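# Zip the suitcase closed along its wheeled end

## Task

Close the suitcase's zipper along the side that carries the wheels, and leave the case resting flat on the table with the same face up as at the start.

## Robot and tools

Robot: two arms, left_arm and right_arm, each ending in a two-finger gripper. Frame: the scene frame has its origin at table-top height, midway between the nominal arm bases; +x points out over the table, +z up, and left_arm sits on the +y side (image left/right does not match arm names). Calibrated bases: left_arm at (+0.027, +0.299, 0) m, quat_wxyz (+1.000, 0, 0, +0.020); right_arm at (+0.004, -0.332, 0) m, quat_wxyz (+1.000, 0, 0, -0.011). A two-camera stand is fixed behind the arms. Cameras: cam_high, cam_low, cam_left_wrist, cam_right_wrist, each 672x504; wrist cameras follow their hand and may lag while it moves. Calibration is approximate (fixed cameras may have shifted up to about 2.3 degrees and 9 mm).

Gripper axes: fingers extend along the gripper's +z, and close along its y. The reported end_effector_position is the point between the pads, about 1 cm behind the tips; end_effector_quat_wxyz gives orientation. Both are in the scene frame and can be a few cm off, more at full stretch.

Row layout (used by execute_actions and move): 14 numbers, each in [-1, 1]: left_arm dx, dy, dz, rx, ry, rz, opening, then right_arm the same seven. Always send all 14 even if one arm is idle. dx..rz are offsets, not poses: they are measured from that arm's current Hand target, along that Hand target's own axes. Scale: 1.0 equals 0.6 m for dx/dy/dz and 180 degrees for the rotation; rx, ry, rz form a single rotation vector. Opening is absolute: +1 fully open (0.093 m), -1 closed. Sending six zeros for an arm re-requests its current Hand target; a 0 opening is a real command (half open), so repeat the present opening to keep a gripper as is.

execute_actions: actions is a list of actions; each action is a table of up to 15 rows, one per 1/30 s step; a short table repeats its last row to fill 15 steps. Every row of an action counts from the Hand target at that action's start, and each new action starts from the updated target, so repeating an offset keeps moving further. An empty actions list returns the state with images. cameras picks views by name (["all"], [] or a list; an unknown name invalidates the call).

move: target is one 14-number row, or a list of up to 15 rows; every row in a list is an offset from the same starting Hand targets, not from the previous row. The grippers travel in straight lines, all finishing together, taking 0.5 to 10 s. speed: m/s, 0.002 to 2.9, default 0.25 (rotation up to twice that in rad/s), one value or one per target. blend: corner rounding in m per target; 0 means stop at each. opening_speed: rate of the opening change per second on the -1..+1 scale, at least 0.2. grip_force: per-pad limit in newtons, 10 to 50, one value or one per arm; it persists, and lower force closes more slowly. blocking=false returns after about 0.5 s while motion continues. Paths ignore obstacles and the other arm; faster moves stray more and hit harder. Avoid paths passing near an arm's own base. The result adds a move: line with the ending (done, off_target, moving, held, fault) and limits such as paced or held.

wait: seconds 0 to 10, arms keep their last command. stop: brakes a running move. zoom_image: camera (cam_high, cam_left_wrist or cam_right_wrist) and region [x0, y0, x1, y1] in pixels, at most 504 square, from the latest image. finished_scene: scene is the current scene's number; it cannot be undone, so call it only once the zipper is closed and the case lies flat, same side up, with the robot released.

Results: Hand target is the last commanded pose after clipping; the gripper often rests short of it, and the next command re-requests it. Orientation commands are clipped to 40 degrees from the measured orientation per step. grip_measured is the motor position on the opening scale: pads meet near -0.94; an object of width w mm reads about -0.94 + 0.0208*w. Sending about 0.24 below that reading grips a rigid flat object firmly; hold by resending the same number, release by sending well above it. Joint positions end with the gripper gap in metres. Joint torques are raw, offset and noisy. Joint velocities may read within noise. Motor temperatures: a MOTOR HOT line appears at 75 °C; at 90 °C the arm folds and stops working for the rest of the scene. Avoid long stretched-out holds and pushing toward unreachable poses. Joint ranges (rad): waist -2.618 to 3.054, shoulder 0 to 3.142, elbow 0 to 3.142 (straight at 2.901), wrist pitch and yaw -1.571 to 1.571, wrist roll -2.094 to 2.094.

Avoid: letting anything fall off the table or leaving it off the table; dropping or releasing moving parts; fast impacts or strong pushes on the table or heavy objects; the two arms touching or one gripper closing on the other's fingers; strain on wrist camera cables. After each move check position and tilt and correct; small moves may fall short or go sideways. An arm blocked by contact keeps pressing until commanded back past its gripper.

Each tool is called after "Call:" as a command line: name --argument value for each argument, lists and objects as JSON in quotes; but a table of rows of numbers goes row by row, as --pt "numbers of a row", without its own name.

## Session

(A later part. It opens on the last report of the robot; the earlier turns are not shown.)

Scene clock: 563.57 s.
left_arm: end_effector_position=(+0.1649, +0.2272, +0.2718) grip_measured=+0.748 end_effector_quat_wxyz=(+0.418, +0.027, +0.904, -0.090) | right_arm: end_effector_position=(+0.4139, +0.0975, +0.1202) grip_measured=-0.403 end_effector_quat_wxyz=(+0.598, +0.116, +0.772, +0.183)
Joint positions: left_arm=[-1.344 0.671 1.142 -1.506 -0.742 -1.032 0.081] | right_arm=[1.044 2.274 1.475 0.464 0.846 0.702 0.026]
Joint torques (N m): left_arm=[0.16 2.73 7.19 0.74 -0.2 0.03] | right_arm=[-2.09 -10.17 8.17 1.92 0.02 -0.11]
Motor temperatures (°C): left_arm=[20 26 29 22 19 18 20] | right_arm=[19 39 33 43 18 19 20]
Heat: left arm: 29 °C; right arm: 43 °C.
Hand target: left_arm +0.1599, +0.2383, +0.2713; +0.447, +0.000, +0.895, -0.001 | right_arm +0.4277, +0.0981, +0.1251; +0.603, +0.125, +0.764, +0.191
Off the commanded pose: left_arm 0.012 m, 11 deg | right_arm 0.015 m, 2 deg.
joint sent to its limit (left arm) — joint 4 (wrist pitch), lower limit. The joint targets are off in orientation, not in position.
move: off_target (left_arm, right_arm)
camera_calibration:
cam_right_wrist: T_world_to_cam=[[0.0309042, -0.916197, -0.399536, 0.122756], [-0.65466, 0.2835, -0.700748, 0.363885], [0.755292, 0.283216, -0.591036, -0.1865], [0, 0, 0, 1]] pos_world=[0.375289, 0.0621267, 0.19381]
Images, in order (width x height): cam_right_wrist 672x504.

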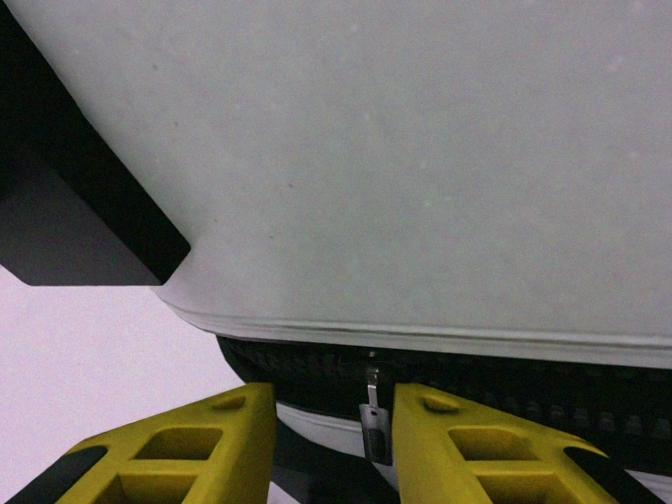

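Call:
move --pt "0 0 0 0 0 0 0.75 -0.01 0 -0.04 0 0 0 -0.4" --pt "0 0 0 0 0 0 0.75 0.016 -0.026 -0.04 0 0 0 -0.4" --pt "0 0 0 0 0 0 0.75 0.012 -0.018 0.008 0 0 0 -0.4" --speed 0.1 --cameras '["cam_right_wrist"]'

Scene clock: 574.20 s.
left_arm: end_effector_position=(+0.1649, +0.2272, +0.2718) grip_measured=+0.748 end_effector_quat_wxyz=(+0.418, +0.027, +0.904, -0.090) | right_arm: end_effector_position=(+0.4127, +0.0926, +0.0956) grip_measured=-0.403 end_effector_quat_wxyz=(+0.589, +0.105, +0.781, +0.178)
Joint positions: left_arm=[-1.344 0.671 1.142 -1.506 -0.742 -1.032 0.081] | right_arm=[1.036 2.298 1.431 0.502 0.821 0.7 0.026]
Joint torques (N m): left_arm=[0.16 2.71 7.23 0.72 -0.21 0.07] | right_arm=[-2.5 -11.18 8.66 2.02 0.15 -0.14]
Heat: left arm: 29 °C; right arm: 42 °C.
Hand target: left_arm +0.1599, +0.2383, +0.2713; +0.447, +0.000, +0.895, -0.001 | right_arm +0.4310, +0.0921, +0.1129; +0.603, +0.125, +0.764, +0.191
Off the commanded pose: left_arm 0.012 m, 11 deg | right_arm 0.025 m, 4 deg.
joint sent to its limit (left arm) — joint 4 (wrist pitch), lower limit. The joint targets are off in orientation, not in position.
move: off_target (left_arm, right_arm)
camera_calibration:
cam_right_wrist: T_world_to_cam=[[0.0371965, -0.924421, -0.379554, 0.104764], [-0.674949, 0.25685, -0.691716, 0.357214], [0.736926, 0.281909, -0.614384, -0.18881], [0, 0, 0, 1]] pos_world=[0.376344, 0.058323, 0.170853]
Images, in order (width x height): cam_right_wrist 672x504.

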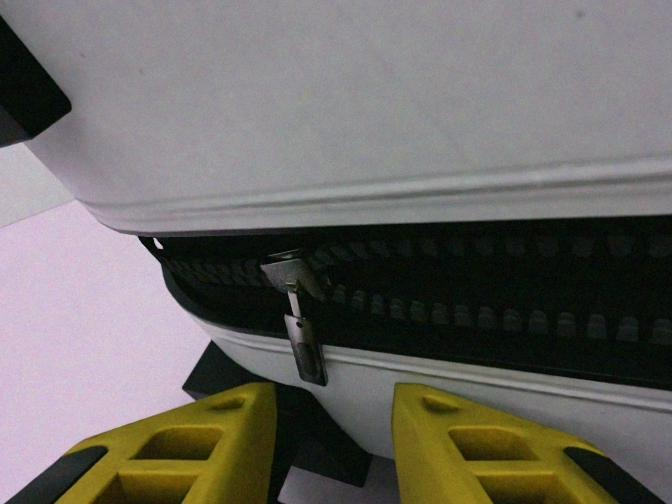

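Call:
move --pt "0 0 0 0 0 0 0.75 0 0 -0.03 0 0 0 -0.4" --pt "0 0 0 0 0 0 0.75 -0.022 0.005 -0.03 0 0 0 -0.4" --pt "0 0 0 0 0 0 0.75 -0.01 0.005 0.008 0 0 0 -0.4" --speed 0.1 --cameras '["cam_right_wrist"]'

Scene clock: 581.80 s.
left_arm: end_effector_position=(+0.1649, +0.2272, +0.2718) grip_measured=+0.748 end_effector_quat_wxyz=(+0.418, +0.027, +0.904, -0.090) | right_arm: end_effector_position=(+0.4163, +0.0948, +0.0976) grip_measured=-0.403 end_effector_quat_wxyz=(+0.584, +0.100, +0.786, +0.178)
Joint positions: left_arm=[-1.344 0.671 1.142 -1.506 -0.742 -1.032 0.081] | right_arm=[1.029 2.298 1.454 0.468 0.803 0.697 0.026]
Joint torques (N m): left_arm=[-0.01 2.71 7.3 0.74 -0.22 0.05] | right_arm=[-2.73 -11.28 8.99 2.16 0.28 -0.15]
Heat: left arm: 29 °C; right arm: 43 °C.
Hand target: left_arm +0.1599, +0.2383, +0.2713; +0.447, +0.000, +0.895, -0.001 | right_arm +0.4371, +0.0928, +0.1186; +0.603, +0.125, +0.764, +0.191
Off the commanded pose: left_arm 0.012 m, 11 deg | right_arm 0.029 m, 5 deg.
joint sent to its limit (left arm) — joint 4 (wrist pitch), lower limit. The joint targets are off in orientation, not in position.
move: off_target (left_arm, right_arm)
camera_calibration:
cam_right_wrist: T_world_to_cam=[[0.0427097, -0.927092, -0.372393, 0.104646], [-0.685064, 0.244135, -0.686356, 0.365367], [0.727229, 0.284427, -0.624691, -0.186036], [0, 0, 0, 1]] pos_world=[0.381121, 0.060731, 0.173527]
Images, in order (width x height): cam_right_wrist 672x504.

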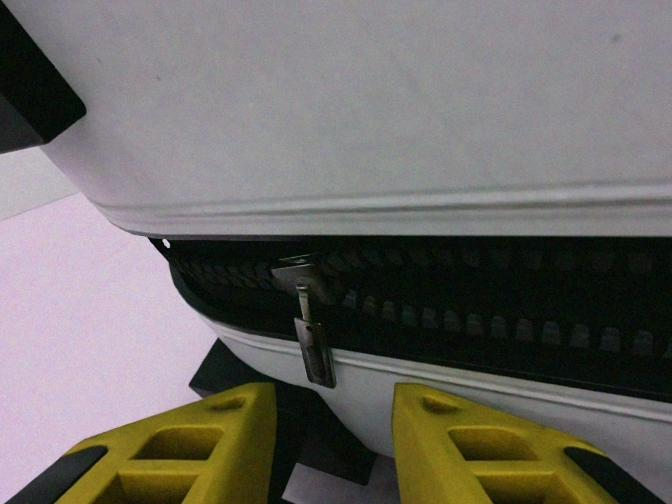

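Call:
move --pt "0 0 0 0 0 0 0.75 -0.012 0 -0.03 0 -0.015 0 -0.4" --pt "0 0 0 0 0 0 0.75 -0.014 0.003 -0.02 0 -0.015 0 -0.4" --pt "0 0 0 0 0 0 0.75 -0.008 0.003 0.006 0 -0.015 0 -0.4" --speed 0.1 --cameras '["cam_right_wrist"]'

Scene clock: 588.83 s.
left_arm: end_effector_position=(+0.1649, +0.2272, +0.2718) grip_measured=+0.748 end_effector_quat_wxyz=(+0.418, +0.027, +0.904, -0.090) | right_arm: end_effector_position=(+0.4210, +0.0963, +0.1031) grip_measured=-0.403 end_effector_quat_wxyz=(+0.601, +0.102, +0.773, +0.172)
Joint positions: left_arm=[-1.344 0.671 1.142 -1.506 -0.742 -1.032 0.081] | right_arm=[1.03 2.319 1.474 0.517 0.832 0.656 0.026]
Joint torques (N m): left_arm=[-0.03 2.65 7.1 0.73 -0.2 0.03] | right_arm=[-2.91 -11.07 8.62 2.27 0.24 -0.11]
Heat: left arm: 29 °C; right arm: 44 °C.
Hand target: left_arm +0.1599, +0.2383, +0.2713; +0.447, +0.000, +0.895, -0.001 | right_arm +0.4416, +0.0929, +0.1227; +0.621, +0.130, +0.750, +0.188
Off the commanded pose: left_arm 0.012 m, 11 deg | right_arm 0.029 m, 5 deg.
joint sent to its limit (left arm) — joint 4 (wrist pitch), lower limit. The joint targets are off in orientation, not in position.
move: off_target (left_arm, right_arm)
camera_calibration:
cam_right_wrist: T_world_to_cam=[[0.0412943, -0.929644, -0.366138, 0.108023], [-0.652603, 0.252388, -0.71443, 0.360443], [0.756574, 0.268445, -0.596266, -0.200156], [0, 0, 0, 1]] pos_world=[0.382198, 0.0631824, 0.177716]
Images, in order (width x height): cam_right_wrist 672x504.

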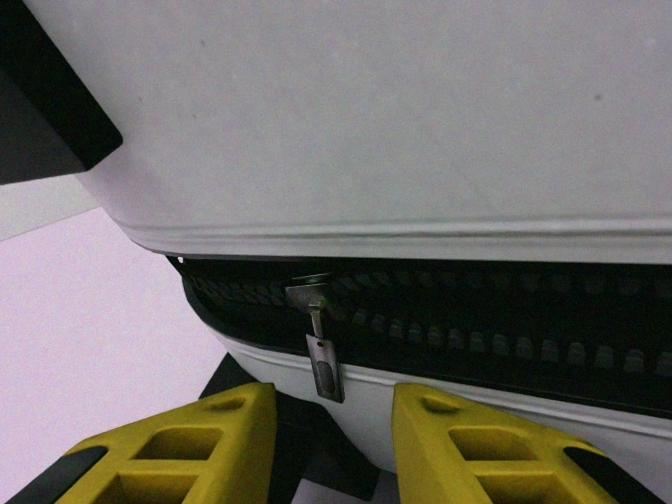

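Call:
move --pt "0 0 0 0 0 0 0.75 -0.004 0 0.028 0 0 0 -0.4" --speed 0.06 --cameras '["cam_right_wrist"]'

Scene clock: 593.10 s.
left_arm: end_effector_position=(+0.1649, +0.2272, +0.2718) grip_measured=+0.748 end_effector_quat_wxyz=(+0.418, +0.027, +0.904, -0.090) | right_arm: end_effector_position=(+0.4375, +0.1000, +0.1040) grip_measured=-0.403 end_effector_quat_wxyz=(+0.603, +0.104, +0.770, +0.180)
Joint positions: left_arm=[-1.344 0.671 1.142 -1.506 -0.742 -1.032 0.081] | right_arm=[1.004 2.358 1.536 0.517 0.803 0.646 0.026]
Joint torques (N m): left_arm=[0.01 2.51 7.31 0.74 -0.22 0.04] | right_arm=[-2.97 -11.56 8.83 2.13 0.23 -0.14]
Heat: left arm: 29 °C; right arm: 45 °C.
Hand target: left_arm +0.1599, +0.2383, +0.2713; +0.447, +0.000, +0.895, -0.001 | right_arm +0.4585, +0.0940, +0.1224; +0.621, +0.130, +0.750, +0.188
Off the commanded pose: left_arm 0.012 m, 11 deg | right_arm 0.028 m, 4 deg.
joint sent to its limit (left arm) — joint 4 (wrist pitch), lower limit. The joint targets are off in orientation, not in position.
move: off_target (left_arm, right_arm)
camera_calibration:
cam_right_wrist: T_world_to_cam=[[0.0472647, -0.923977, -0.379517, 0.109387], [-0.648839, 0.260473, -0.714956, 0.368465], [0.759457, 0.280037, -0.587201, -0.216477], [0, 0, 0, 1]] pos_world=[0.398309, 0.0657173, 0.177835]
Images, in order (width x height): cam_right_wrist 672x504.

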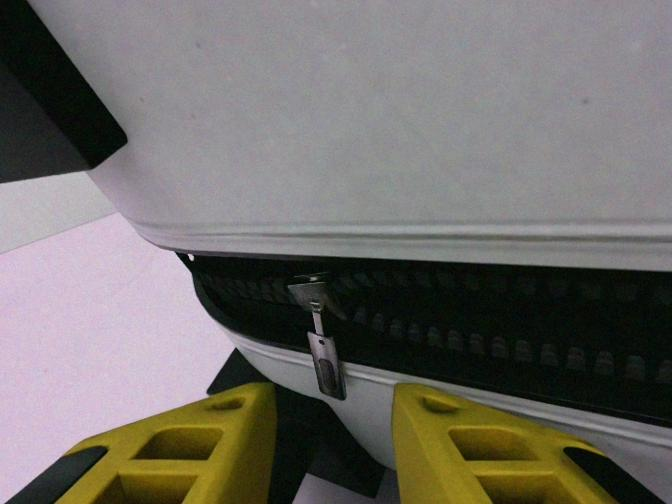

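Call:
wait --seconds 0 --cameras '["cam_high","cam_low","cam_left_wrist"]'

Call:
zoom_image --camera "cam_high" --region '[260, 160, 460, 310]'

Call:
zoom_image --camera "cam_low" --region '[230, 160, 500, 320]'

Scene clock: 615.40 s.
left_arm: end_effector_position=(+0.1649, +0.2272, +0.2718) grip_measured=+0.748 end_effector_quat_wxyz=(+0.418, +0.027, +0.904, -0.090) | right_arm: end_effector_position=(+0.4375, +0.1000, +0.1040) grip_measured=-0.403 end_effector_quat_wxyz=(+0.603, +0.104, +0.770, +0.180)
Joint positions: left_arm=[-1.344 0.671 1.142 -1.506 -0.742 -1.032 0.081] | right_arm=[1.004 2.358 1.536 0.517 0.803 0.646 0.026]
Joint torques (N m): left_arm=[0.05 2.73 7.21 0.74 -0.21 0.03] | right_arm=[-2.97 -11.62 8.83 2.12 0.25 -0.12]
Motor temperatures (°C): left_arm=[20 25 29 22 19 18 20] | right_arm=[19 39 36 48 18 19 20]
Heat: left arm: 29 °C; right arm: 48 °C.
Hand target: left_arm +0.1599, +0.2383, +0.2713; +0.447, +0.000, +0.895, -0.001 | right_arm +0.4585, +0.0940, +0.1224; +0.621, +0.130, +0.750, +0.188
Tool commands: left_gripper/opening=+0.75 right_gripper/opening=-0.4
Off the commanded pose: left_arm 0.012 m, 11 deg | right_arm 0.028 m, 4 deg.
camera_calibration:
cam_left_wrist: T_world_to_cam=[[-0.128327, -0.98407, 0.123041, 0.21239], [-0.905337, 0.0655963, -0.419597, 0.287069], [0.404842, -0.165239, -0.899332, 0.302698], [0, 0, 0, 1]] pos_world=[0.164604, 0.240194, 0.366547]
Images, in order (width x height): cam_high 672x504, cam_low 672x504, cam_left_wrist 672x504.

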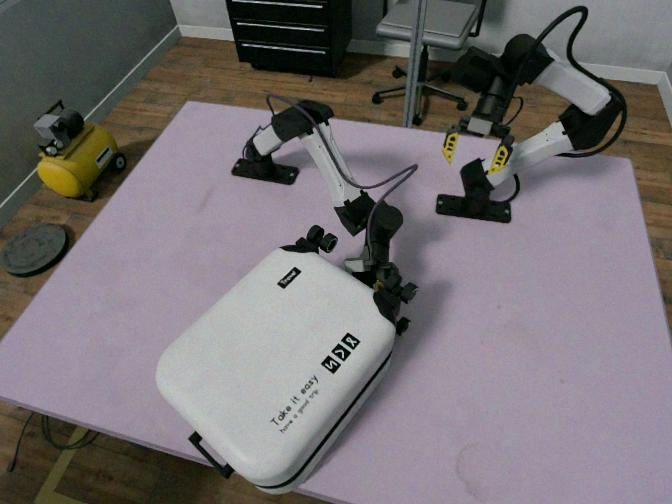

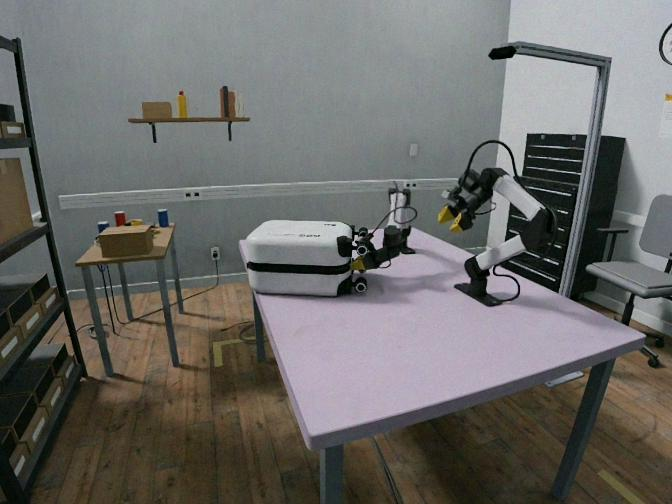

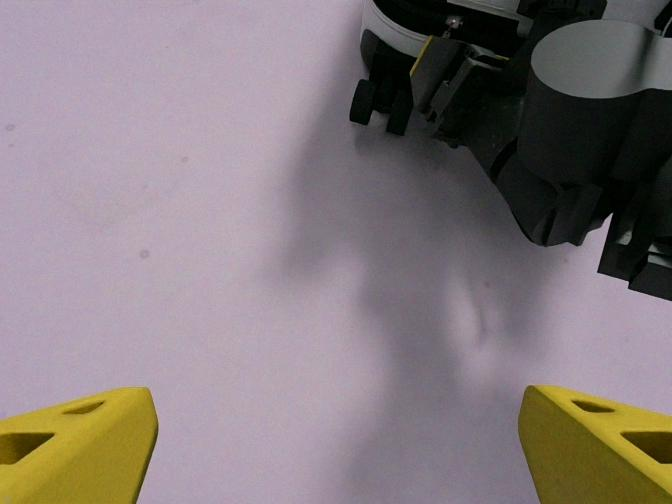

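Scaled by 2.520 from the camera's 672x504 image, which has a finer 960x720 frame.

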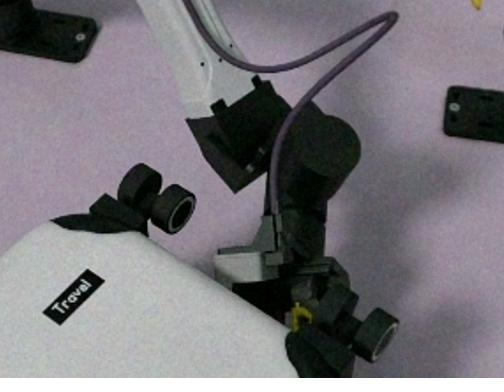

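Scaled by 1.867 from the camera's 672x504 image, which has a finer 960x720 frame.

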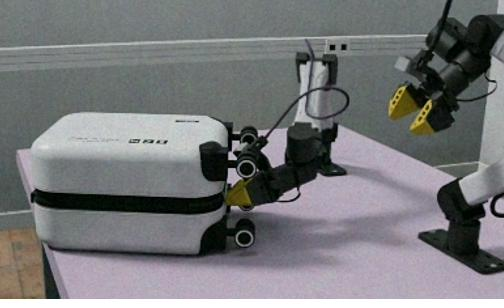

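Call:
move --pt "0 0 0 0 0 0 0.75 0 0 -0.13 0 0 0 -0.4" --pt "0 0 0 0 0 0 0.75 0.031 0.062 -0.06 0.177 -0.089 0.032 -0.4" --speed 0.2 --cameras '["cam_right_wrist","cam_high"]'

Scene clock: 635.90 s.
left_arm: end_effector_position=(+0.1649, +0.2272, +0.2718) grip_measured=+0.748 end_effector_quat_wxyz=(+0.418, +0.027, +0.904, -0.090) | right_arm: end_effector_position=(+0.4200, +0.1289, +0.1233) grip_measured=-0.403 end_effector_quat_wxyz=(+0.685, +0.293, +0.666, +0.017)
Joint positions: left_arm=[-1.344 0.671 1.142 -1.506 -0.742 -1.032 0.081] | right_arm=[1.131 2.907 2.692 -0.483 1.477 1.135 0.026]
Joint torques (N m): left_arm=[-0.02 2.65 7.23 0.71 -0.21 0.03] | right_arm=[0.29 -13.96 8.55 1.14 0.52 0.13]
Heat: left arm: 30 °C; right arm: 48 °C.
Hand target: left_arm +0.1599, +0.2383, +0.2713; +0.447, +0.000, +0.895, -0.001 | right_arm +0.4181, +0.1310, +0.1281; +0.649, +0.356, +0.672, -0.013
Off the commanded pose: left_arm 0.012 m, 11 deg | right_arm 0.006 m, 9 deg.
joint sent to its limit (left arm) — joint 4 (wrist pitch), lower limit. The joint targets are off in orientation, not in position.
move: off_target (left_arm, right_arm)
camera_calibration:
cam_right_wrist: T_world_to_cam=[[-0.383846, -0.830599, -0.403444, 0.316241], [-0.309666, 0.527401, -0.791174, 0.196019], [0.869925, -0.178756, -0.459649, -0.202921], [0, 0, 0, 1]] pos_world=[0.358614, 0.123015, 0.189398]
Images, in order (width x height): cam_high 672x504, cam_right_wrist 672x504.

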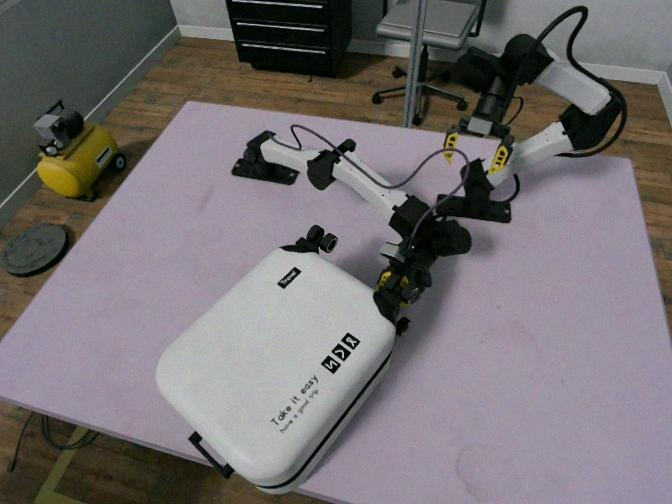

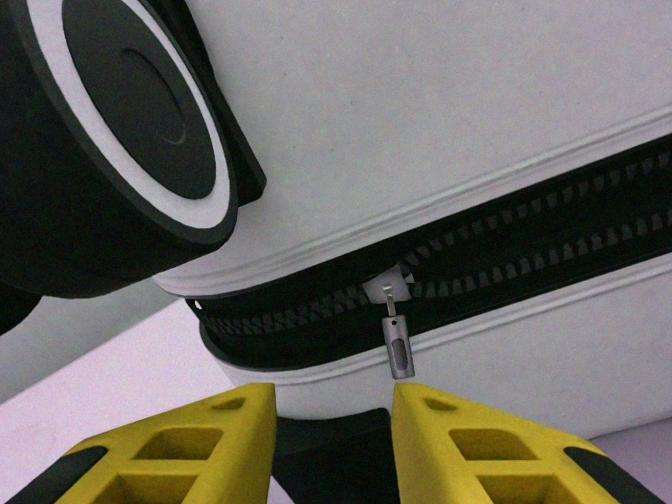

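Call:
move --pt "0 0 0 0 0 0 0.75 0.012 -0.024 0 0 0 0 -0.4" --pt "0 0 0 0 0 0 0.75 0.009 -0.02 0.06 0 0 0 -0.4" --speed 0.1 --cameras '["cam_right_wrist"]'

Scene clock: 647.57 s.
left_arm: end_effector_position=(+0.1649, +0.2272, +0.2718) grip_measured=+0.748 end_effector_quat_wxyz=(+0.418, +0.027, +0.904, -0.090) | right_arm: end_effector_position=(+0.4416, +0.1035, +0.1079) grip_measured=-0.403 end_effector_quat_wxyz=(+0.667, +0.309, +0.678, +0.004)
Joint positions: left_arm=[-1.344 0.671 1.142 -1.506 -0.742 -1.032 0.081] | right_arm=[1.077 2.971 2.831 -0.733 1.426 1.303 0.026]
Joint torques (N m): left_arm=[0.13 2.54 7.31 0.72 -0.22 0.06] | right_arm=[-0.08 -13.86 8.4 1.34 0.43 -0.04]
Motor temperatures (°C): left_arm=[20 25 30 21 19 18 19] | right_arm=[19 44 37 44 18 19 20]
Heat: left arm: 30 °C; right arm: 44 °C.
Hand target: left_arm +0.1599, +0.2383, +0.2713; +0.447, +0.000, +0.895, -0.001 | right_arm +0.4438, +0.1072, +0.1123; +0.649, +0.356, +0.672, -0.013
Off the commanded pose: left_arm 0.012 m, 11 deg | right_arm 0.006 m, 6 deg.
elbow stopped short (right arm): the move would have taken joint 3 (elbow) straighter than the controller allows.
joint sent to its limit (left arm) — joint 4 (wrist pitch), lower limit. The joint targets are off in orientation, not in position.
move: off_target (left_arm, right_arm)
camera_calibration:
cam_right_wrist: T_world_to_cam=[[-0.429063, -0.8113, -0.397112, 0.314427], [-0.330691, 0.5502, -0.766761, 0.208098], [0.840565, -0.197667, -0.50436, -0.213646], [0, 0, 0, 1]] pos_world=[0.383308, 0.0983684, 0.17667]
Images, in order (width x height): cam_right_wrist 672x504.

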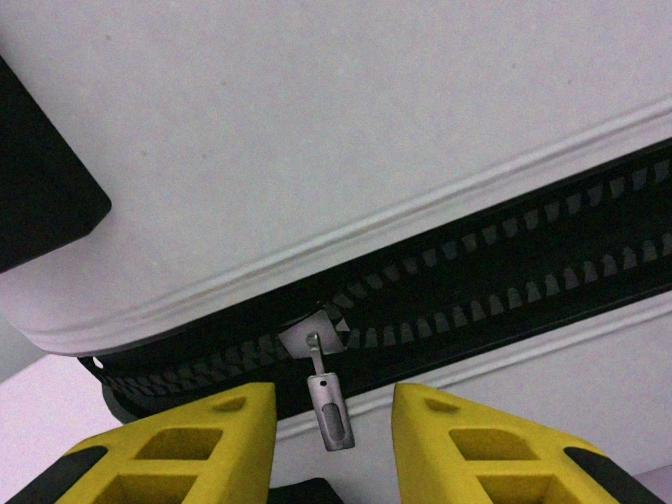

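Call:
move --pt "0 0 0 0 0 0 0.75 0.01 0.002 0.013 0 0 0 -0.4" --pt "0 0 0 0 0 0 0.75 0.01 0.002 0.013 0 0 0 -1" --speed 0.05 --opening_speed 0.25 --cameras '["cam_right_wrist"]'

Scene clock: 658.07 s.
left_arm: end_effector_position=(+0.1649, +0.2272, +0.2718) grip_measured=+0.748 end_effector_quat_wxyz=(+0.418, +0.027, +0.904, -0.090) | right_arm: end_effector_position=(+0.4469, +0.1077, +0.1020) grip_measured=-0.947 end_effector_quat_wxyz=(+0.666, +0.307, +0.680, +0.009)
Joint positions: left_arm=[-1.344 0.671 1.142 -1.506 -0.742 -1.032 0.081] | right_arm=[1.073 2.988 2.831 -0.654 1.414 1.242 0]
Joint torques (N m): left_arm=[0.06 2.65 7.35 0.77 -0.22 0.04] | right_arm=[-0.75 -13.86 8.35 1.34 0.49 -0.02]
Heat: left arm: 30 °C; right arm: 43 °C.
Hand target: left_arm +0.1599, +0.2383, +0.2713; +0.447, +0.000, +0.895, -0.001 | right_arm +0.4518, +0.1070, +0.1062; +0.649, +0.356, +0.672, -0.014
Off the commanded pose: left_arm 0.012 m, 11 deg | right_arm 0.007 m, 7 deg.
elbow stopped short (right arm): the move would have taken joint 3 (elbow) straighter than the controller allows.
joint sent to its limit (left arm) — joint 4 (wrist pitch), lower limit. The joint targets are off in orientation, not in position.
move: off_target (left_arm, right_arm); target 2's new opening was sent with right_arm's hand 0.008 m and 7 deg from that target
camera_calibration:
cam_right_wrist: T_world_to_cam=[[-0.421385, -0.814119, -0.399556, 0.314901], [-0.336808, 0.549561, -0.764555, 0.205581], [0.842019, -0.187598, -0.505778, -0.221707], [0, 0, 0, 1]] pos_world=[0.388618, 0.101796, 0.170864]
Images, in order (width x height): cam_right_wrist 672x504.

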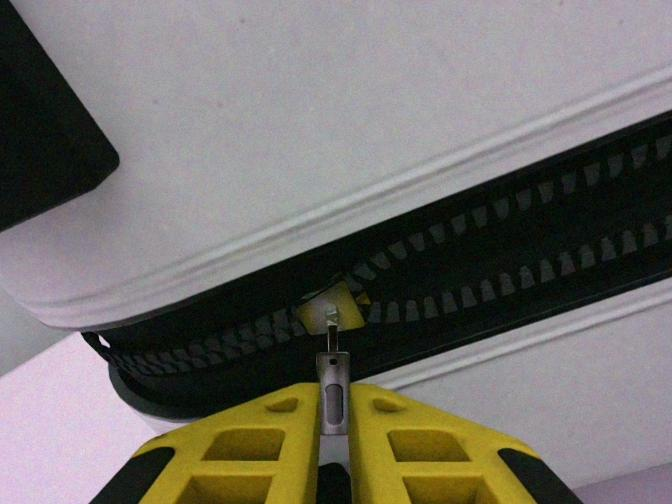

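Call:
move --pt "0 0 0 0 0 0 0.75 -0.012 -0.083 -0.183 -0.088 0.045 -0.016 -1" --speed 0.07 --cameras '["cam_right_wrist","cam_high"]'

Scene clock: 669.70 s.
left_arm: end_effector_position=(+0.1649, +0.2272, +0.2718) grip_measured=+0.748 end_effector_quat_wxyz=(+0.418, +0.027, +0.904, -0.090) | right_arm: end_effector_position=(+0.3486, +0.0985, +0.0986) grip_measured=-0.965 end_effector_quat_wxyz=(+0.662, +0.259, +0.702, +0.034)
Joint positions: left_arm=[-1.344 0.671 1.142 -1.506 -0.742 -1.032 0.081] | right_arm=[1.224 2.547 1.994 -0.516 1.434 1.47 0]
Joint torques (N m): left_arm=[0.13 2.69 7.2 0.72 -0.22 0.07] | right_arm=[3.63 -17.42 4.07 1.15 -0.15 -0.03]
Heat: left arm: 30 °C; right arm: 45 °C.
Hand target: left_arm +0.1599, +0.2383, +0.2713; +0.447, +0.000, +0.895, -0.001 | right_arm +0.3316, +0.1193, +0.1077; +0.642, +0.247, +0.720, +0.088
Off the commanded pose: left_arm 0.012 m, 11 deg | right_arm 0.028 m, 7 deg.
joint sent to its limit (left arm) — joint 4 (wrist pitch), lower limit. The joint targets are off in orientation, not in position.
move: off_target (left_arm, right_arm)
camera_calibration:
cam_right_wrist: T_world_to_cam=[[-0.332894, -0.867518, -0.369587, 0.236124], [-0.408955, 0.485986, -0.772382, 0.207232], [0.849669, -0.105977, -0.516557, -0.152119], [0, 0, 0, 1]] pos_world=[0.292604, 0.0880088, 0.168752]
Images, in order (width x height): cam_high 672x504, cam_right_wrist 672x504.

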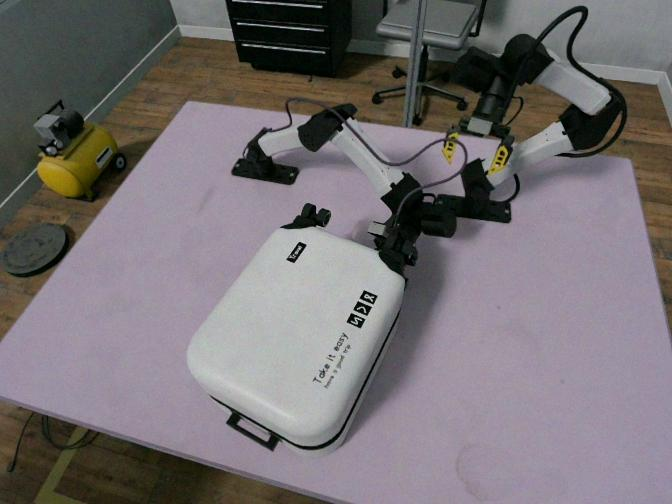

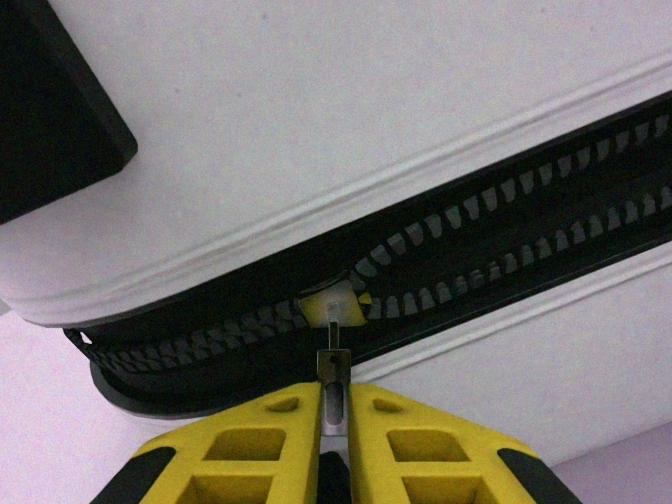

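Call:
move --pt "0 0 0 0 0 0 0.75 -0.032 -0.051 0.03 0 0 0.15 -1" --speed 0.07 --cameras '["cam_right_wrist","cam_high","cam_left_wrist"]'

Scene clock: 683.90 s.
left_arm: end_effector_position=(+0.1649, +0.2272, +0.2717) grip_measured=+0.748 end_effector_quat_wxyz=(+0.418, +0.027, +0.904, -0.090) | right_arm: end_effector_position=(+0.3416, +0.0885, +0.1043) grip_measured=-0.965 end_effector_quat_wxyz=(+0.608, +0.404, +0.640, +0.239)
Joint positions: left_arm=[-1.344 0.671 1.142 -1.506 -0.741 -1.032 0.081] | right_arm=[1.224 2.358 1.606 0.058 1.339 1.618 0]
Joint torques (N m): left_arm=[0.17 2.69 7.19 0.71 -0.22 0.06] | right_arm=[-0.88 -15.09 3.08 0.98 0.26 0.19]
Motor temperatures (°C): left_arm=[20 24 30 21 19 18 19] | right_arm=[19 54 34 39 18 19 21]
Heat: left arm: 30 °C; right arm: 54 °C.
Hand target: left_arm +0.1599, +0.2383, +0.2713; +0.447, +0.000, +0.895, -0.001 | right_arm +0.3427, +0.0805, +0.1082; +0.604, +0.408, +0.643, +0.235
Off the commanded pose: left_arm 0.012 m, 11 deg | right_arm 0.009 m, 1 deg.
joint sent to its limit (left arm) — joint 4 (wrist pitch), lower limit. The joint targets are off in orientation, not in position.
move: off_target (left_arm)
camera_calibration:
cam_left_wrist: T_world_to_cam=[[-0.12846, -0.98403, 0.123222, 0.212337], [-0.905453, 0.0656925, -0.419333, 0.286968], [0.404541, -0.165439, -0.899431, 0.302832], [0, 0, 0, 1]] pos_world=[0.164605, 0.240194, 0.366547]
cam_right_wrist: T_world_to_cam=[[-0.243318, -0.573608, -0.782157, 0.213694], [-0.369841, 0.800337, -0.471888, 0.141018], [0.896668, 0.174455, -0.40688, -0.196653], [0, 0, 0, 1]] pos_world=[0.280482, 0.044022, 0.153672]
Images, in order (width x height): cam_high 672x504, cam_left_wrist 672x504, cam_right_wrist 672x504.

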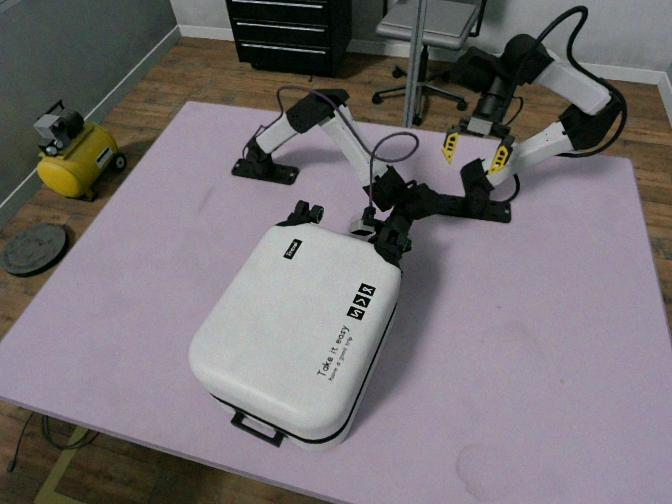

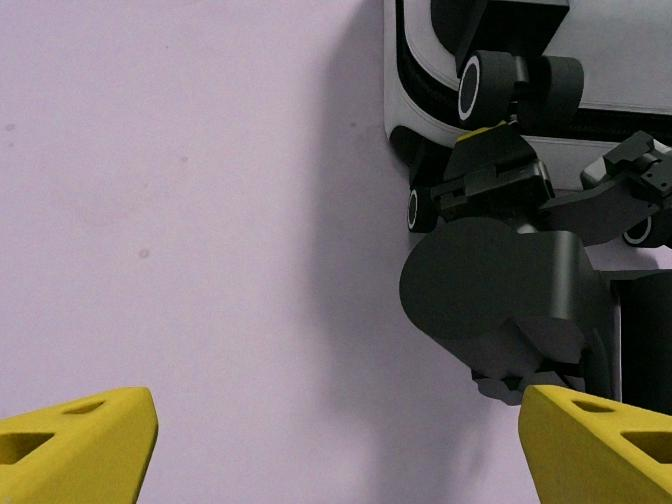

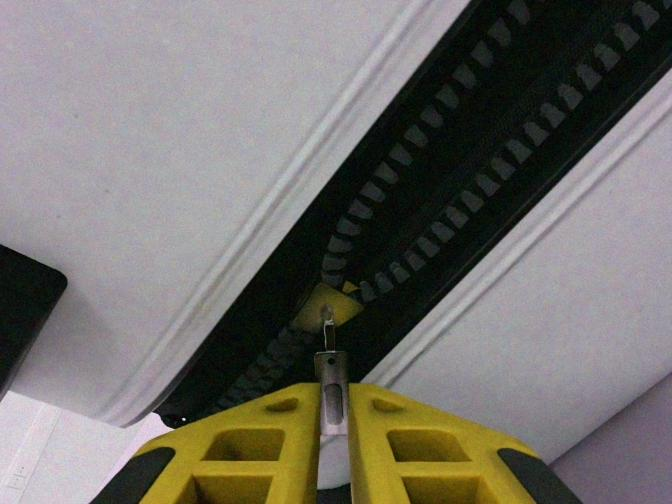

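Call:
move --pt "0 0 0 0 0 0 0.75 -0.016 -0.012 0 -0.081 0.11 -0.022 -1" --pt "-0.05 -0.167 0.083 0.052 0.017 0.042 0.75 -0.016 -0.012 0 -0.081 0.11 -0.022 -1" --speed 0.1 --cameras '["cam_right_wrist","cam_high","cam_left_wrist"]'

Scene clock: 701.83 s.
left_arm: end_effector_position=(+0.2162, +0.1389, +0.2634) grip_measured=+0.748 end_effector_quat_wxyz=(+0.421, +0.096, +0.901, -0.043) | right_arm: end_effector_position=(+0.3348, +0.0813, +0.1055) grip_measured=-0.965 end_effector_quat_wxyz=(+0.534, +0.256, +0.713, +0.377)
Joint positions: left_arm=[-1.172 0.977 1.142 -1.113 -0.659 -0.701 0.081] | right_arm=[1.159 2.152 1.075 0.852 0.856 1.131 0]
Joint torques (N m): left_arm=[0.17 -0.27 7.19 1.76 -0.15 0.03] | right_arm=[-1.78 -12.88 3.03 1.45 0.16 -0.1]
Heat: left arm: 30 °C; right arm: 53 °C.
Hand target: left_arm +0.2176, +0.1380, +0.2655; +0.420, +0.096, +0.901, -0.044 | right_arm +0.3403, +0.0687, +0.1082; +0.539, +0.260, +0.716, +0.360
Off the commanded pose: left_arm 0.003 m, 0 deg | right_arm 0.014 m, 2 deg.
move: off_target (right_arm)
camera_calibration:
cam_left_wrist: T_world_to_cam=[[-0.213282, -0.976792, -0.0197227, 0.188123], [-0.884865, 0.201688, -0.419923, 0.312563], [0.414155, -0.07211, -0.907345, 0.247062], [0, 0, 0, 1]] pos_world=[0.214377, 0.138532, 0.359134]
cam_right_wrist: T_world_to_cam=[[0.0289903, -0.605588, -0.79525, 0.121608], [-0.686345, 0.566333, -0.456287, 0.268274], [0.726698, 0.559044, -0.399224, -0.163905], [0, 0, 0, 1]] pos_world=[0.299712, 0.0133421, 0.153684]
Images, in order (width x height): cam_high 672x504, cam_left_wrist 672x504, cam_right_wrist 672x504.

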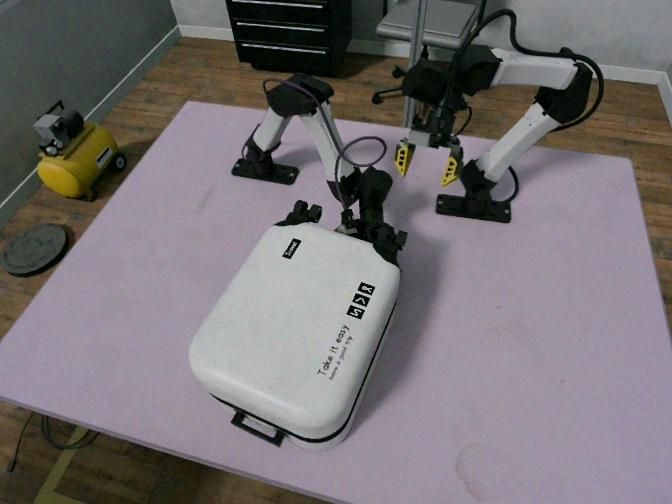

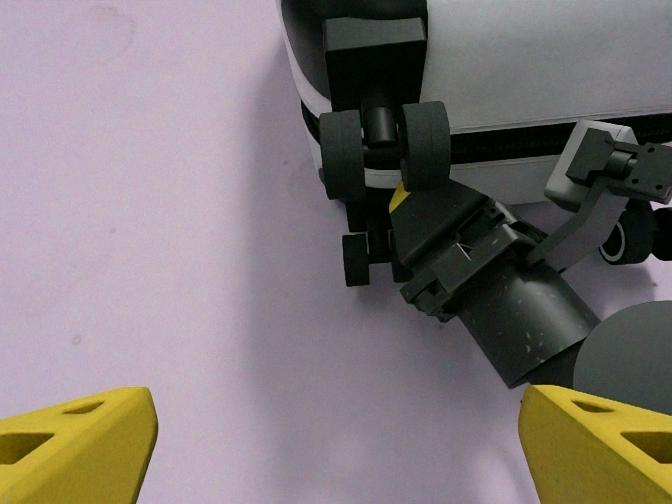

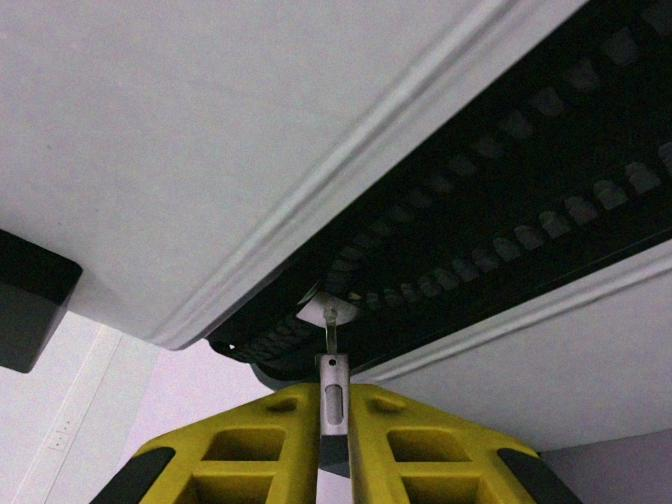

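Call:
move --target '[-0.048,-0.044,0.112,-0.0215,0,-0.018,0.75,0,0,0,0,0,0,-1]' --speed 0.1 --cameras '["cam_left_wrist"]'

Scene clock: 714.97 s.
left_arm: end_effector_position=(+0.2765, +0.1010, +0.2367) grip_measured=+0.748 end_effector_quat_wxyz=(+0.418, +0.059, +0.906, -0.019) | right_arm: end_effector_position=(+0.3348, +0.0813, +0.1055) grip_measured=-0.965 end_effector_quat_wxyz=(+0.534, +0.256, +0.713, +0.377)
Joint positions: left_arm=[-1.025 1.215 1.152 -0.866 -0.623 -0.642 0.081] | right_arm=[1.159 2.152 1.075 0.852 0.856 1.131 0]
Joint torques (N m): left_arm=[0.2 -2.03 9.33 1.74 -0.12 0.03] | right_arm=[-1.85 -12.94 3.06 1.46 0.16 -0.09]
Motor temperatures (°C): left_arm=[20 24 30 22 19 18 19] | right_arm=[19 49 32 39 17 19 22]
Heat: left arm: 30 °C; right arm: 49 °C.
Hand target: left_arm +0.2806, +0.0976, +0.2442; +0.422, +0.056, +0.905, -0.026 | right_arm +0.3403, +0.0687, +0.1082; +0.539, +0.260, +0.716, +0.360
Off the commanded pose: left_arm 0.009 m, 1 deg | right_arm 0.014 m, 2 deg.
move: off_target (right_arm)
camera_calibration:
cam_left_wrist: T_world_to_cam=[[-0.126769, -0.991443, -0.03115, 0.143679], [-0.902956, 0.12834, -0.410121, 0.372413], [0.410609, -0.0238635, -0.911499, 0.19214], [0, 0, 0, 1]] pos_world=[0.275592, 0.0992387, 0.332346]
Images, in order (width x height): cam_left_wrist 672x504.

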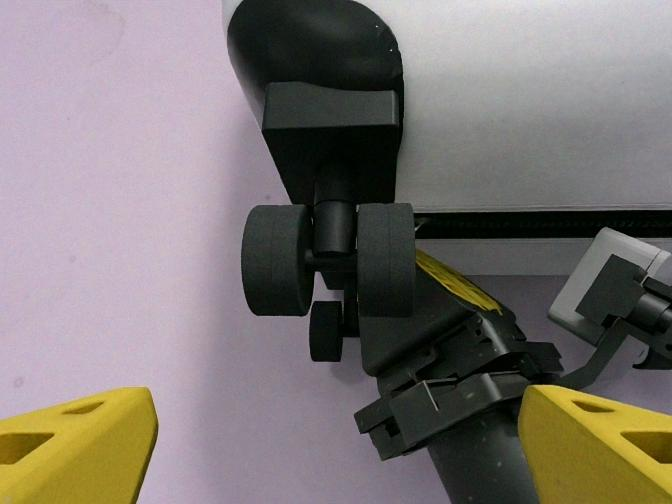

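Call:
move --pt "-0.01 0.004 0.0 0 0 0 0.4 0 0 0 0 0 0 -1" --pt "-0.006 0.004 0.098 0 0 0 0.4 0 0 0 0 0 0 -1" --speed 0.06 --cameras '["cam_left_wrist"]'

Scene clock: 724.27 s.
left_arm: end_effector_position=(+0.3271, +0.0926, +0.2206) grip_measured=+0.402 end_effector_quat_wxyz=(+0.431, +0.050, +0.900, -0.035) | right_arm: end_effector_position=(+0.3348, +0.0813, +0.1055) grip_measured=-0.965 end_effector_quat_wxyz=(+0.534, +0.256, +0.713, +0.377)
Joint positions: left_arm=[-0.878 1.304 1.109 -0.615 -0.528 -0.511 0.064] | right_arm=[1.159 2.152 1.075 0.852 0.856 1.131 0]
Joint torques (N m): left_arm=[0.13 -2.81 5.63 2 -0.06 0.07] | right_arm=[-1.81 -12.97 2.99 1.43 0.17 -0.1]
Heat: left arm: 31 °C; right arm: 48 °C.
Hand target: left_arm +0.3279, +0.0941, +0.2093; +0.422, +0.056, +0.905, -0.026 | right_arm +0.3403, +0.0687, +0.1082; +0.539, +0.260, +0.716, +0.360
Off the commanded pose: left_arm 0.012 m, 2 deg | right_arm 0.014 m, 2 deg.
move: off_target (left_arm, right_arm)
camera_calibration:
cam_left_wrist: T_world_to_cam=[[-0.124575, -0.992207, 0.00247635, 0.13319], [-0.891417, 0.110824, -0.439424, 0.416898], [0.435726, -0.0569489, -0.898276, 0.148444], [0, 0, 0, 1]] pos_world=[0.323542, 0.0944038, 0.316209]
Images, in order (width x height): cam_left_wrist 672x504.

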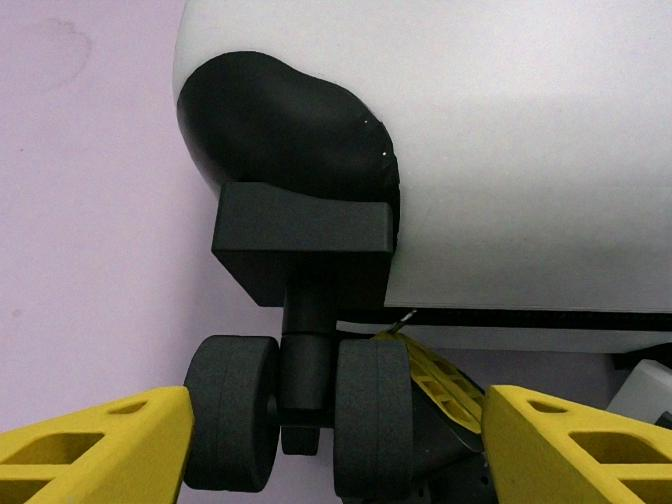

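Call:
move --pt "0 0 -0.06 0 0 0 0.5 0 0 0.0 0 0 0 -1" --pt "0 0.016 -0.06 0 0 0 0.5 0 0 0 0 0 0 -1" --pt "0.01 0.016 0.016 0 0 0 0.5 0 0 0 0 0 0 -1" --speed 0.08 --cameras '["cam_left_wrist"]'

Scene clock: 731.23 s.
left_arm: end_effector_position=(+0.3319, +0.1014, +0.2091) grip_measured=+0.498 end_effector_quat_wxyz=(+0.431, +0.051, +0.900, -0.034) | right_arm: end_effector_position=(+0.3348, +0.0813, +0.1055) grip_measured=-0.965 end_effector_quat_wxyz=(+0.534, +0.256, +0.713, +0.377)
Joint positions: left_arm=[-0.84 1.289 1.051 -0.558 -0.502 -0.48 0.069] | right_arm=[1.159 2.152 1.075 0.852 0.856 1.131 0]
Joint torques (N m): left_arm=[0.09 -2.77 5.82 2.08 -0.06 0.02] | right_arm=[-1.78 -12.89 3.02 1.48 0.17 -0.1]
Heat: left arm: 31 °C; right arm: 47 °C.
Hand target: left_arm +0.3325, +0.1032, +0.1984; +0.422, +0.056, +0.905, -0.026 | right_arm +0.3403, +0.0687, +0.1082; +0.539, +0.260, +0.716, +0.360
Off the commanded pose: left_arm 0.011 m, 2 deg | right_arm 0.014 m, 2 deg.
move: off_target (left_arm, right_arm)
camera_calibration:
cam_left_wrist: T_world_to_cam=[[-0.124435, -0.992228, 0.000466504, 0.14294], [-0.891866, 0.111642, -0.438305, 0.415074], [0.434846, -0.0549564, -0.898826, 0.136677], [0, 0, 0, 1]] pos_world=[0.328543, 0.103, 0.304711]
Images, in order (width x height): cam_left_wrist 672x504.

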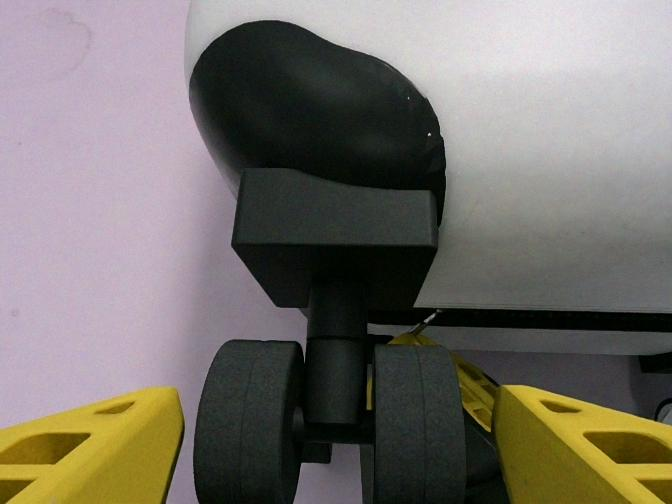

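Call:
move --pt "0.012 0 0.01 0 0 0 0.5 0 0 0 0 0 0 -1" --pt "0.012 0 0.01 0 0 0 -0.5 0 0 0 0 0 0 -1" --speed 0.06 --opening_speed 0.5 --cameras '["cam_left_wrist"]'

Scene clock: 738.27 s.
left_arm: end_effector_position=(+0.3328, +0.1027, +0.2007) grip_measured=+0.042 end_effector_quat_wxyz=(+0.431, +0.049, +0.900, -0.033) | right_arm: end_effector_position=(+0.3348, +0.0813, +0.1055) grip_measured=-0.965 end_effector_quat_wxyz=(+0.534, +0.256, +0.713, +0.377)
Joint positions: left_arm=[-0.836 1.289 1.016 -0.523 -0.502 -0.478 0.047] | right_arm=[1.159 2.152 1.075 0.852 0.856 1.131 0]
Joint torques (N m): left_arm=[-0.27 -2.65 5.64 2.07 -0.05 0.05] | right_arm=[-1.83 -12.94 3.02 1.45 0.16 -0.1]
Heat: left arm: 31 °C; right arm: 47 °C.
Hand target: left_arm +0.3324, +0.1031, +0.1891; +0.422, +0.056, +0.905, -0.026 | right_arm +0.3403, +0.0687, +0.1082; +0.539, +0.260, +0.716, +0.360
Off the commanded pose: left_arm 0.012 m, 2 deg | right_arm 0.014 m, 2 deg.
move: off_target (left_arm, right_arm); target 2's new opening was sent with left_arm's hand 0.012 m and 2 deg from that target
camera_calibration:
cam_left_wrist: T_world_to_cam=[[-0.120991, -0.992654, 0.00034518, 0.143267], [-0.891845, 0.108551, -0.439123, 0.412424], [0.435859, -0.0534375, -0.898427, 0.128287], [0, 0, 0, 1]] pos_world=[0.329237, 0.104301, 0.296312]
Images, in order (width x height): cam_left_wrist 672x504.

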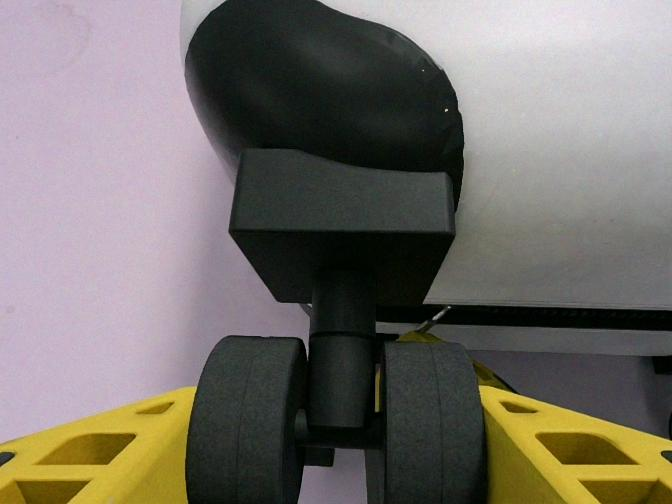

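Call:
move --pt "0 0.03 0 0 0 0 -0.5 -0.083 -0.071 -0.052 0 0 0 -1" --speed 0.04 --cameras '["cam_right_wrist","cam_left_wrist"]'

Scene clock: 749.17 s.
left_arm: end_effector_position=(+0.3361, +0.1046, +0.2009) grip_measured=+0.039 end_effector_quat_wxyz=(+0.437, +0.062, +0.897, -0.042) | right_arm: end_effector_position=(+0.3148, +0.0281, +0.0941) grip_measured=-0.986 end_effector_quat_wxyz=(+0.522, +0.187, +0.748, +0.364)
Joint positions: left_arm=[-0.81 1.271 0.99 -0.479 -0.465 -0.43 0.047] | right_arm=[1.113 1.991 0.767 0.972 0.712 1.021 0]
Joint torques (N m): left_arm=[2.21 -4.88 4.78 1.75 -0.04 0.06] | right_arm=[-2.37 -12 1.55 1.98 1.07 0.75]
Heat: left arm: 31 °C; right arm: 46 °C.
Hand target: left_arm +0.3347, +0.1211, +0.1891; +0.422, +0.056, +0.905, -0.026 | right_arm +0.3253, -0.0023, +0.1084; +0.539, +0.260, +0.716, +0.360
Off the commanded pose: left_arm 0.020 m, 3 deg | right_arm 0.035 m, 9 deg.
move: off_target (left_arm, right_arm)
camera_calibration:
cam_left_wrist: T_world_to_cam=[[-0.151275, -0.988481, 0.00469386, 0.154422], [-0.882503, 0.132915, -0.451134, 0.412018], [0.445313, -0.0723878, -0.892444, 0.124665], [0, 0, 0, 1]] pos_world=[0.331452, 0.106904, 0.296407]
cam_right_wrist: T_world_to_cam=[[0.0946962, -0.684376, -0.722954, 0.0556449], [-0.746305, 0.431812, -0.506524, 0.306851], [0.658833, 0.58751, -0.469862, -0.0968864], [0, 0, 0, 1]] pos_world=[0.287567, -0.0374982, 0.150133]
Images, in order (width x height): cam_left_wrist 672x504, cam_right_wrist 672x504.

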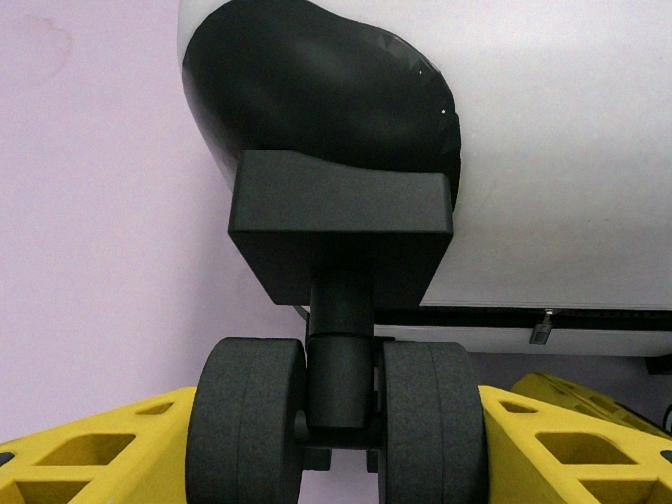

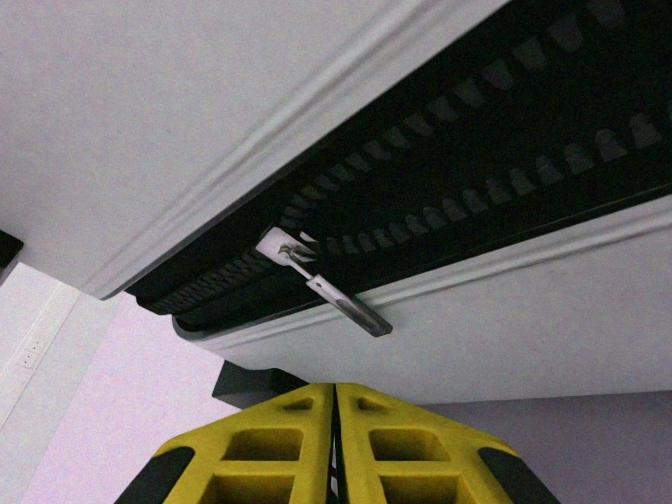

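Call:
move --pt "0 -0.02 0 0 0 0 -0.5 0.01 0.03 -0.1 0 0 0 -1" --pt "0 -0.02 0 0 0 0 -0.5 0.044 0.033 -0.076 0.0585 -0.05 -0.186 -0.4" --speed 0.15 --cameras '["cam_right_wrist","cam_high"]'

Scene clock: 768.60 s.
left_arm: end_effector_position=(+0.3366, +0.1053, +0.2011) grip_measured=+0.039 end_effector_quat_wxyz=(+0.438, +0.061, +0.896, -0.040) | right_arm: end_effector_position=(+0.2736, +0.0121, +0.1108) grip_measured=-0.403 end_effector_quat_wxyz=(+0.644, +0.113, +0.750, +0.098)
Joint positions: left_arm=[-0.81 1.271 0.99 -0.478 -0.469 -0.429 0.047] | right_arm=[1.3 1.97 0.9 0.586 1.24 0.762 0.026]
Joint torques (N m): left_arm=[-0.85 -2.41 6.69 1.68 -0.23 -0.27] | right_arm=[0.4 -7.5 6.76 1.48 0.37 -0.08]
Heat: left arm: 30 °C; right arm: 47 °C.
Hand target: left_arm +0.3332, +0.1091, +0.1891; +0.422, +0.056, +0.905, -0.026 | right_arm +0.2738, +0.0190, +0.1160; +0.648, +0.118, +0.746, +0.103
Off the commanded pose: left_arm 0.013 m, 3 deg | right_arm 0.009 m, 1 deg.
move: off_target (left_arm)
camera_calibration:
cam_right_wrist: T_world_to_cam=[[-0.054191, -0.961315, -0.270068, 0.0544935], [-0.564393, 0.252605, -0.785907, 0.274782], [0.823725, 0.109835, -0.556249, -0.0822854], [0, 0, 0, 1]] pos_world=[0.225819, -0.00798816, 0.184899]
Images, in order (width x height): cam_high 672x504, cam_right_wrist 672x504.

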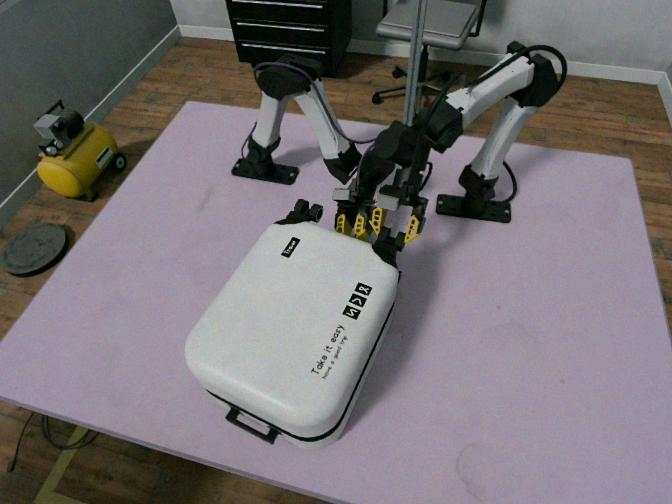

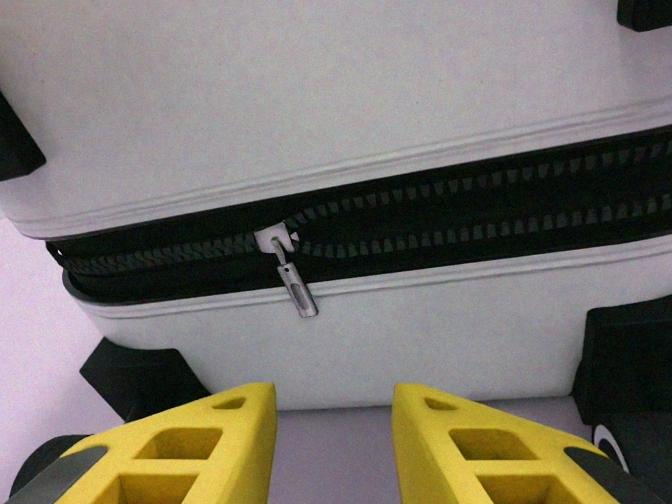

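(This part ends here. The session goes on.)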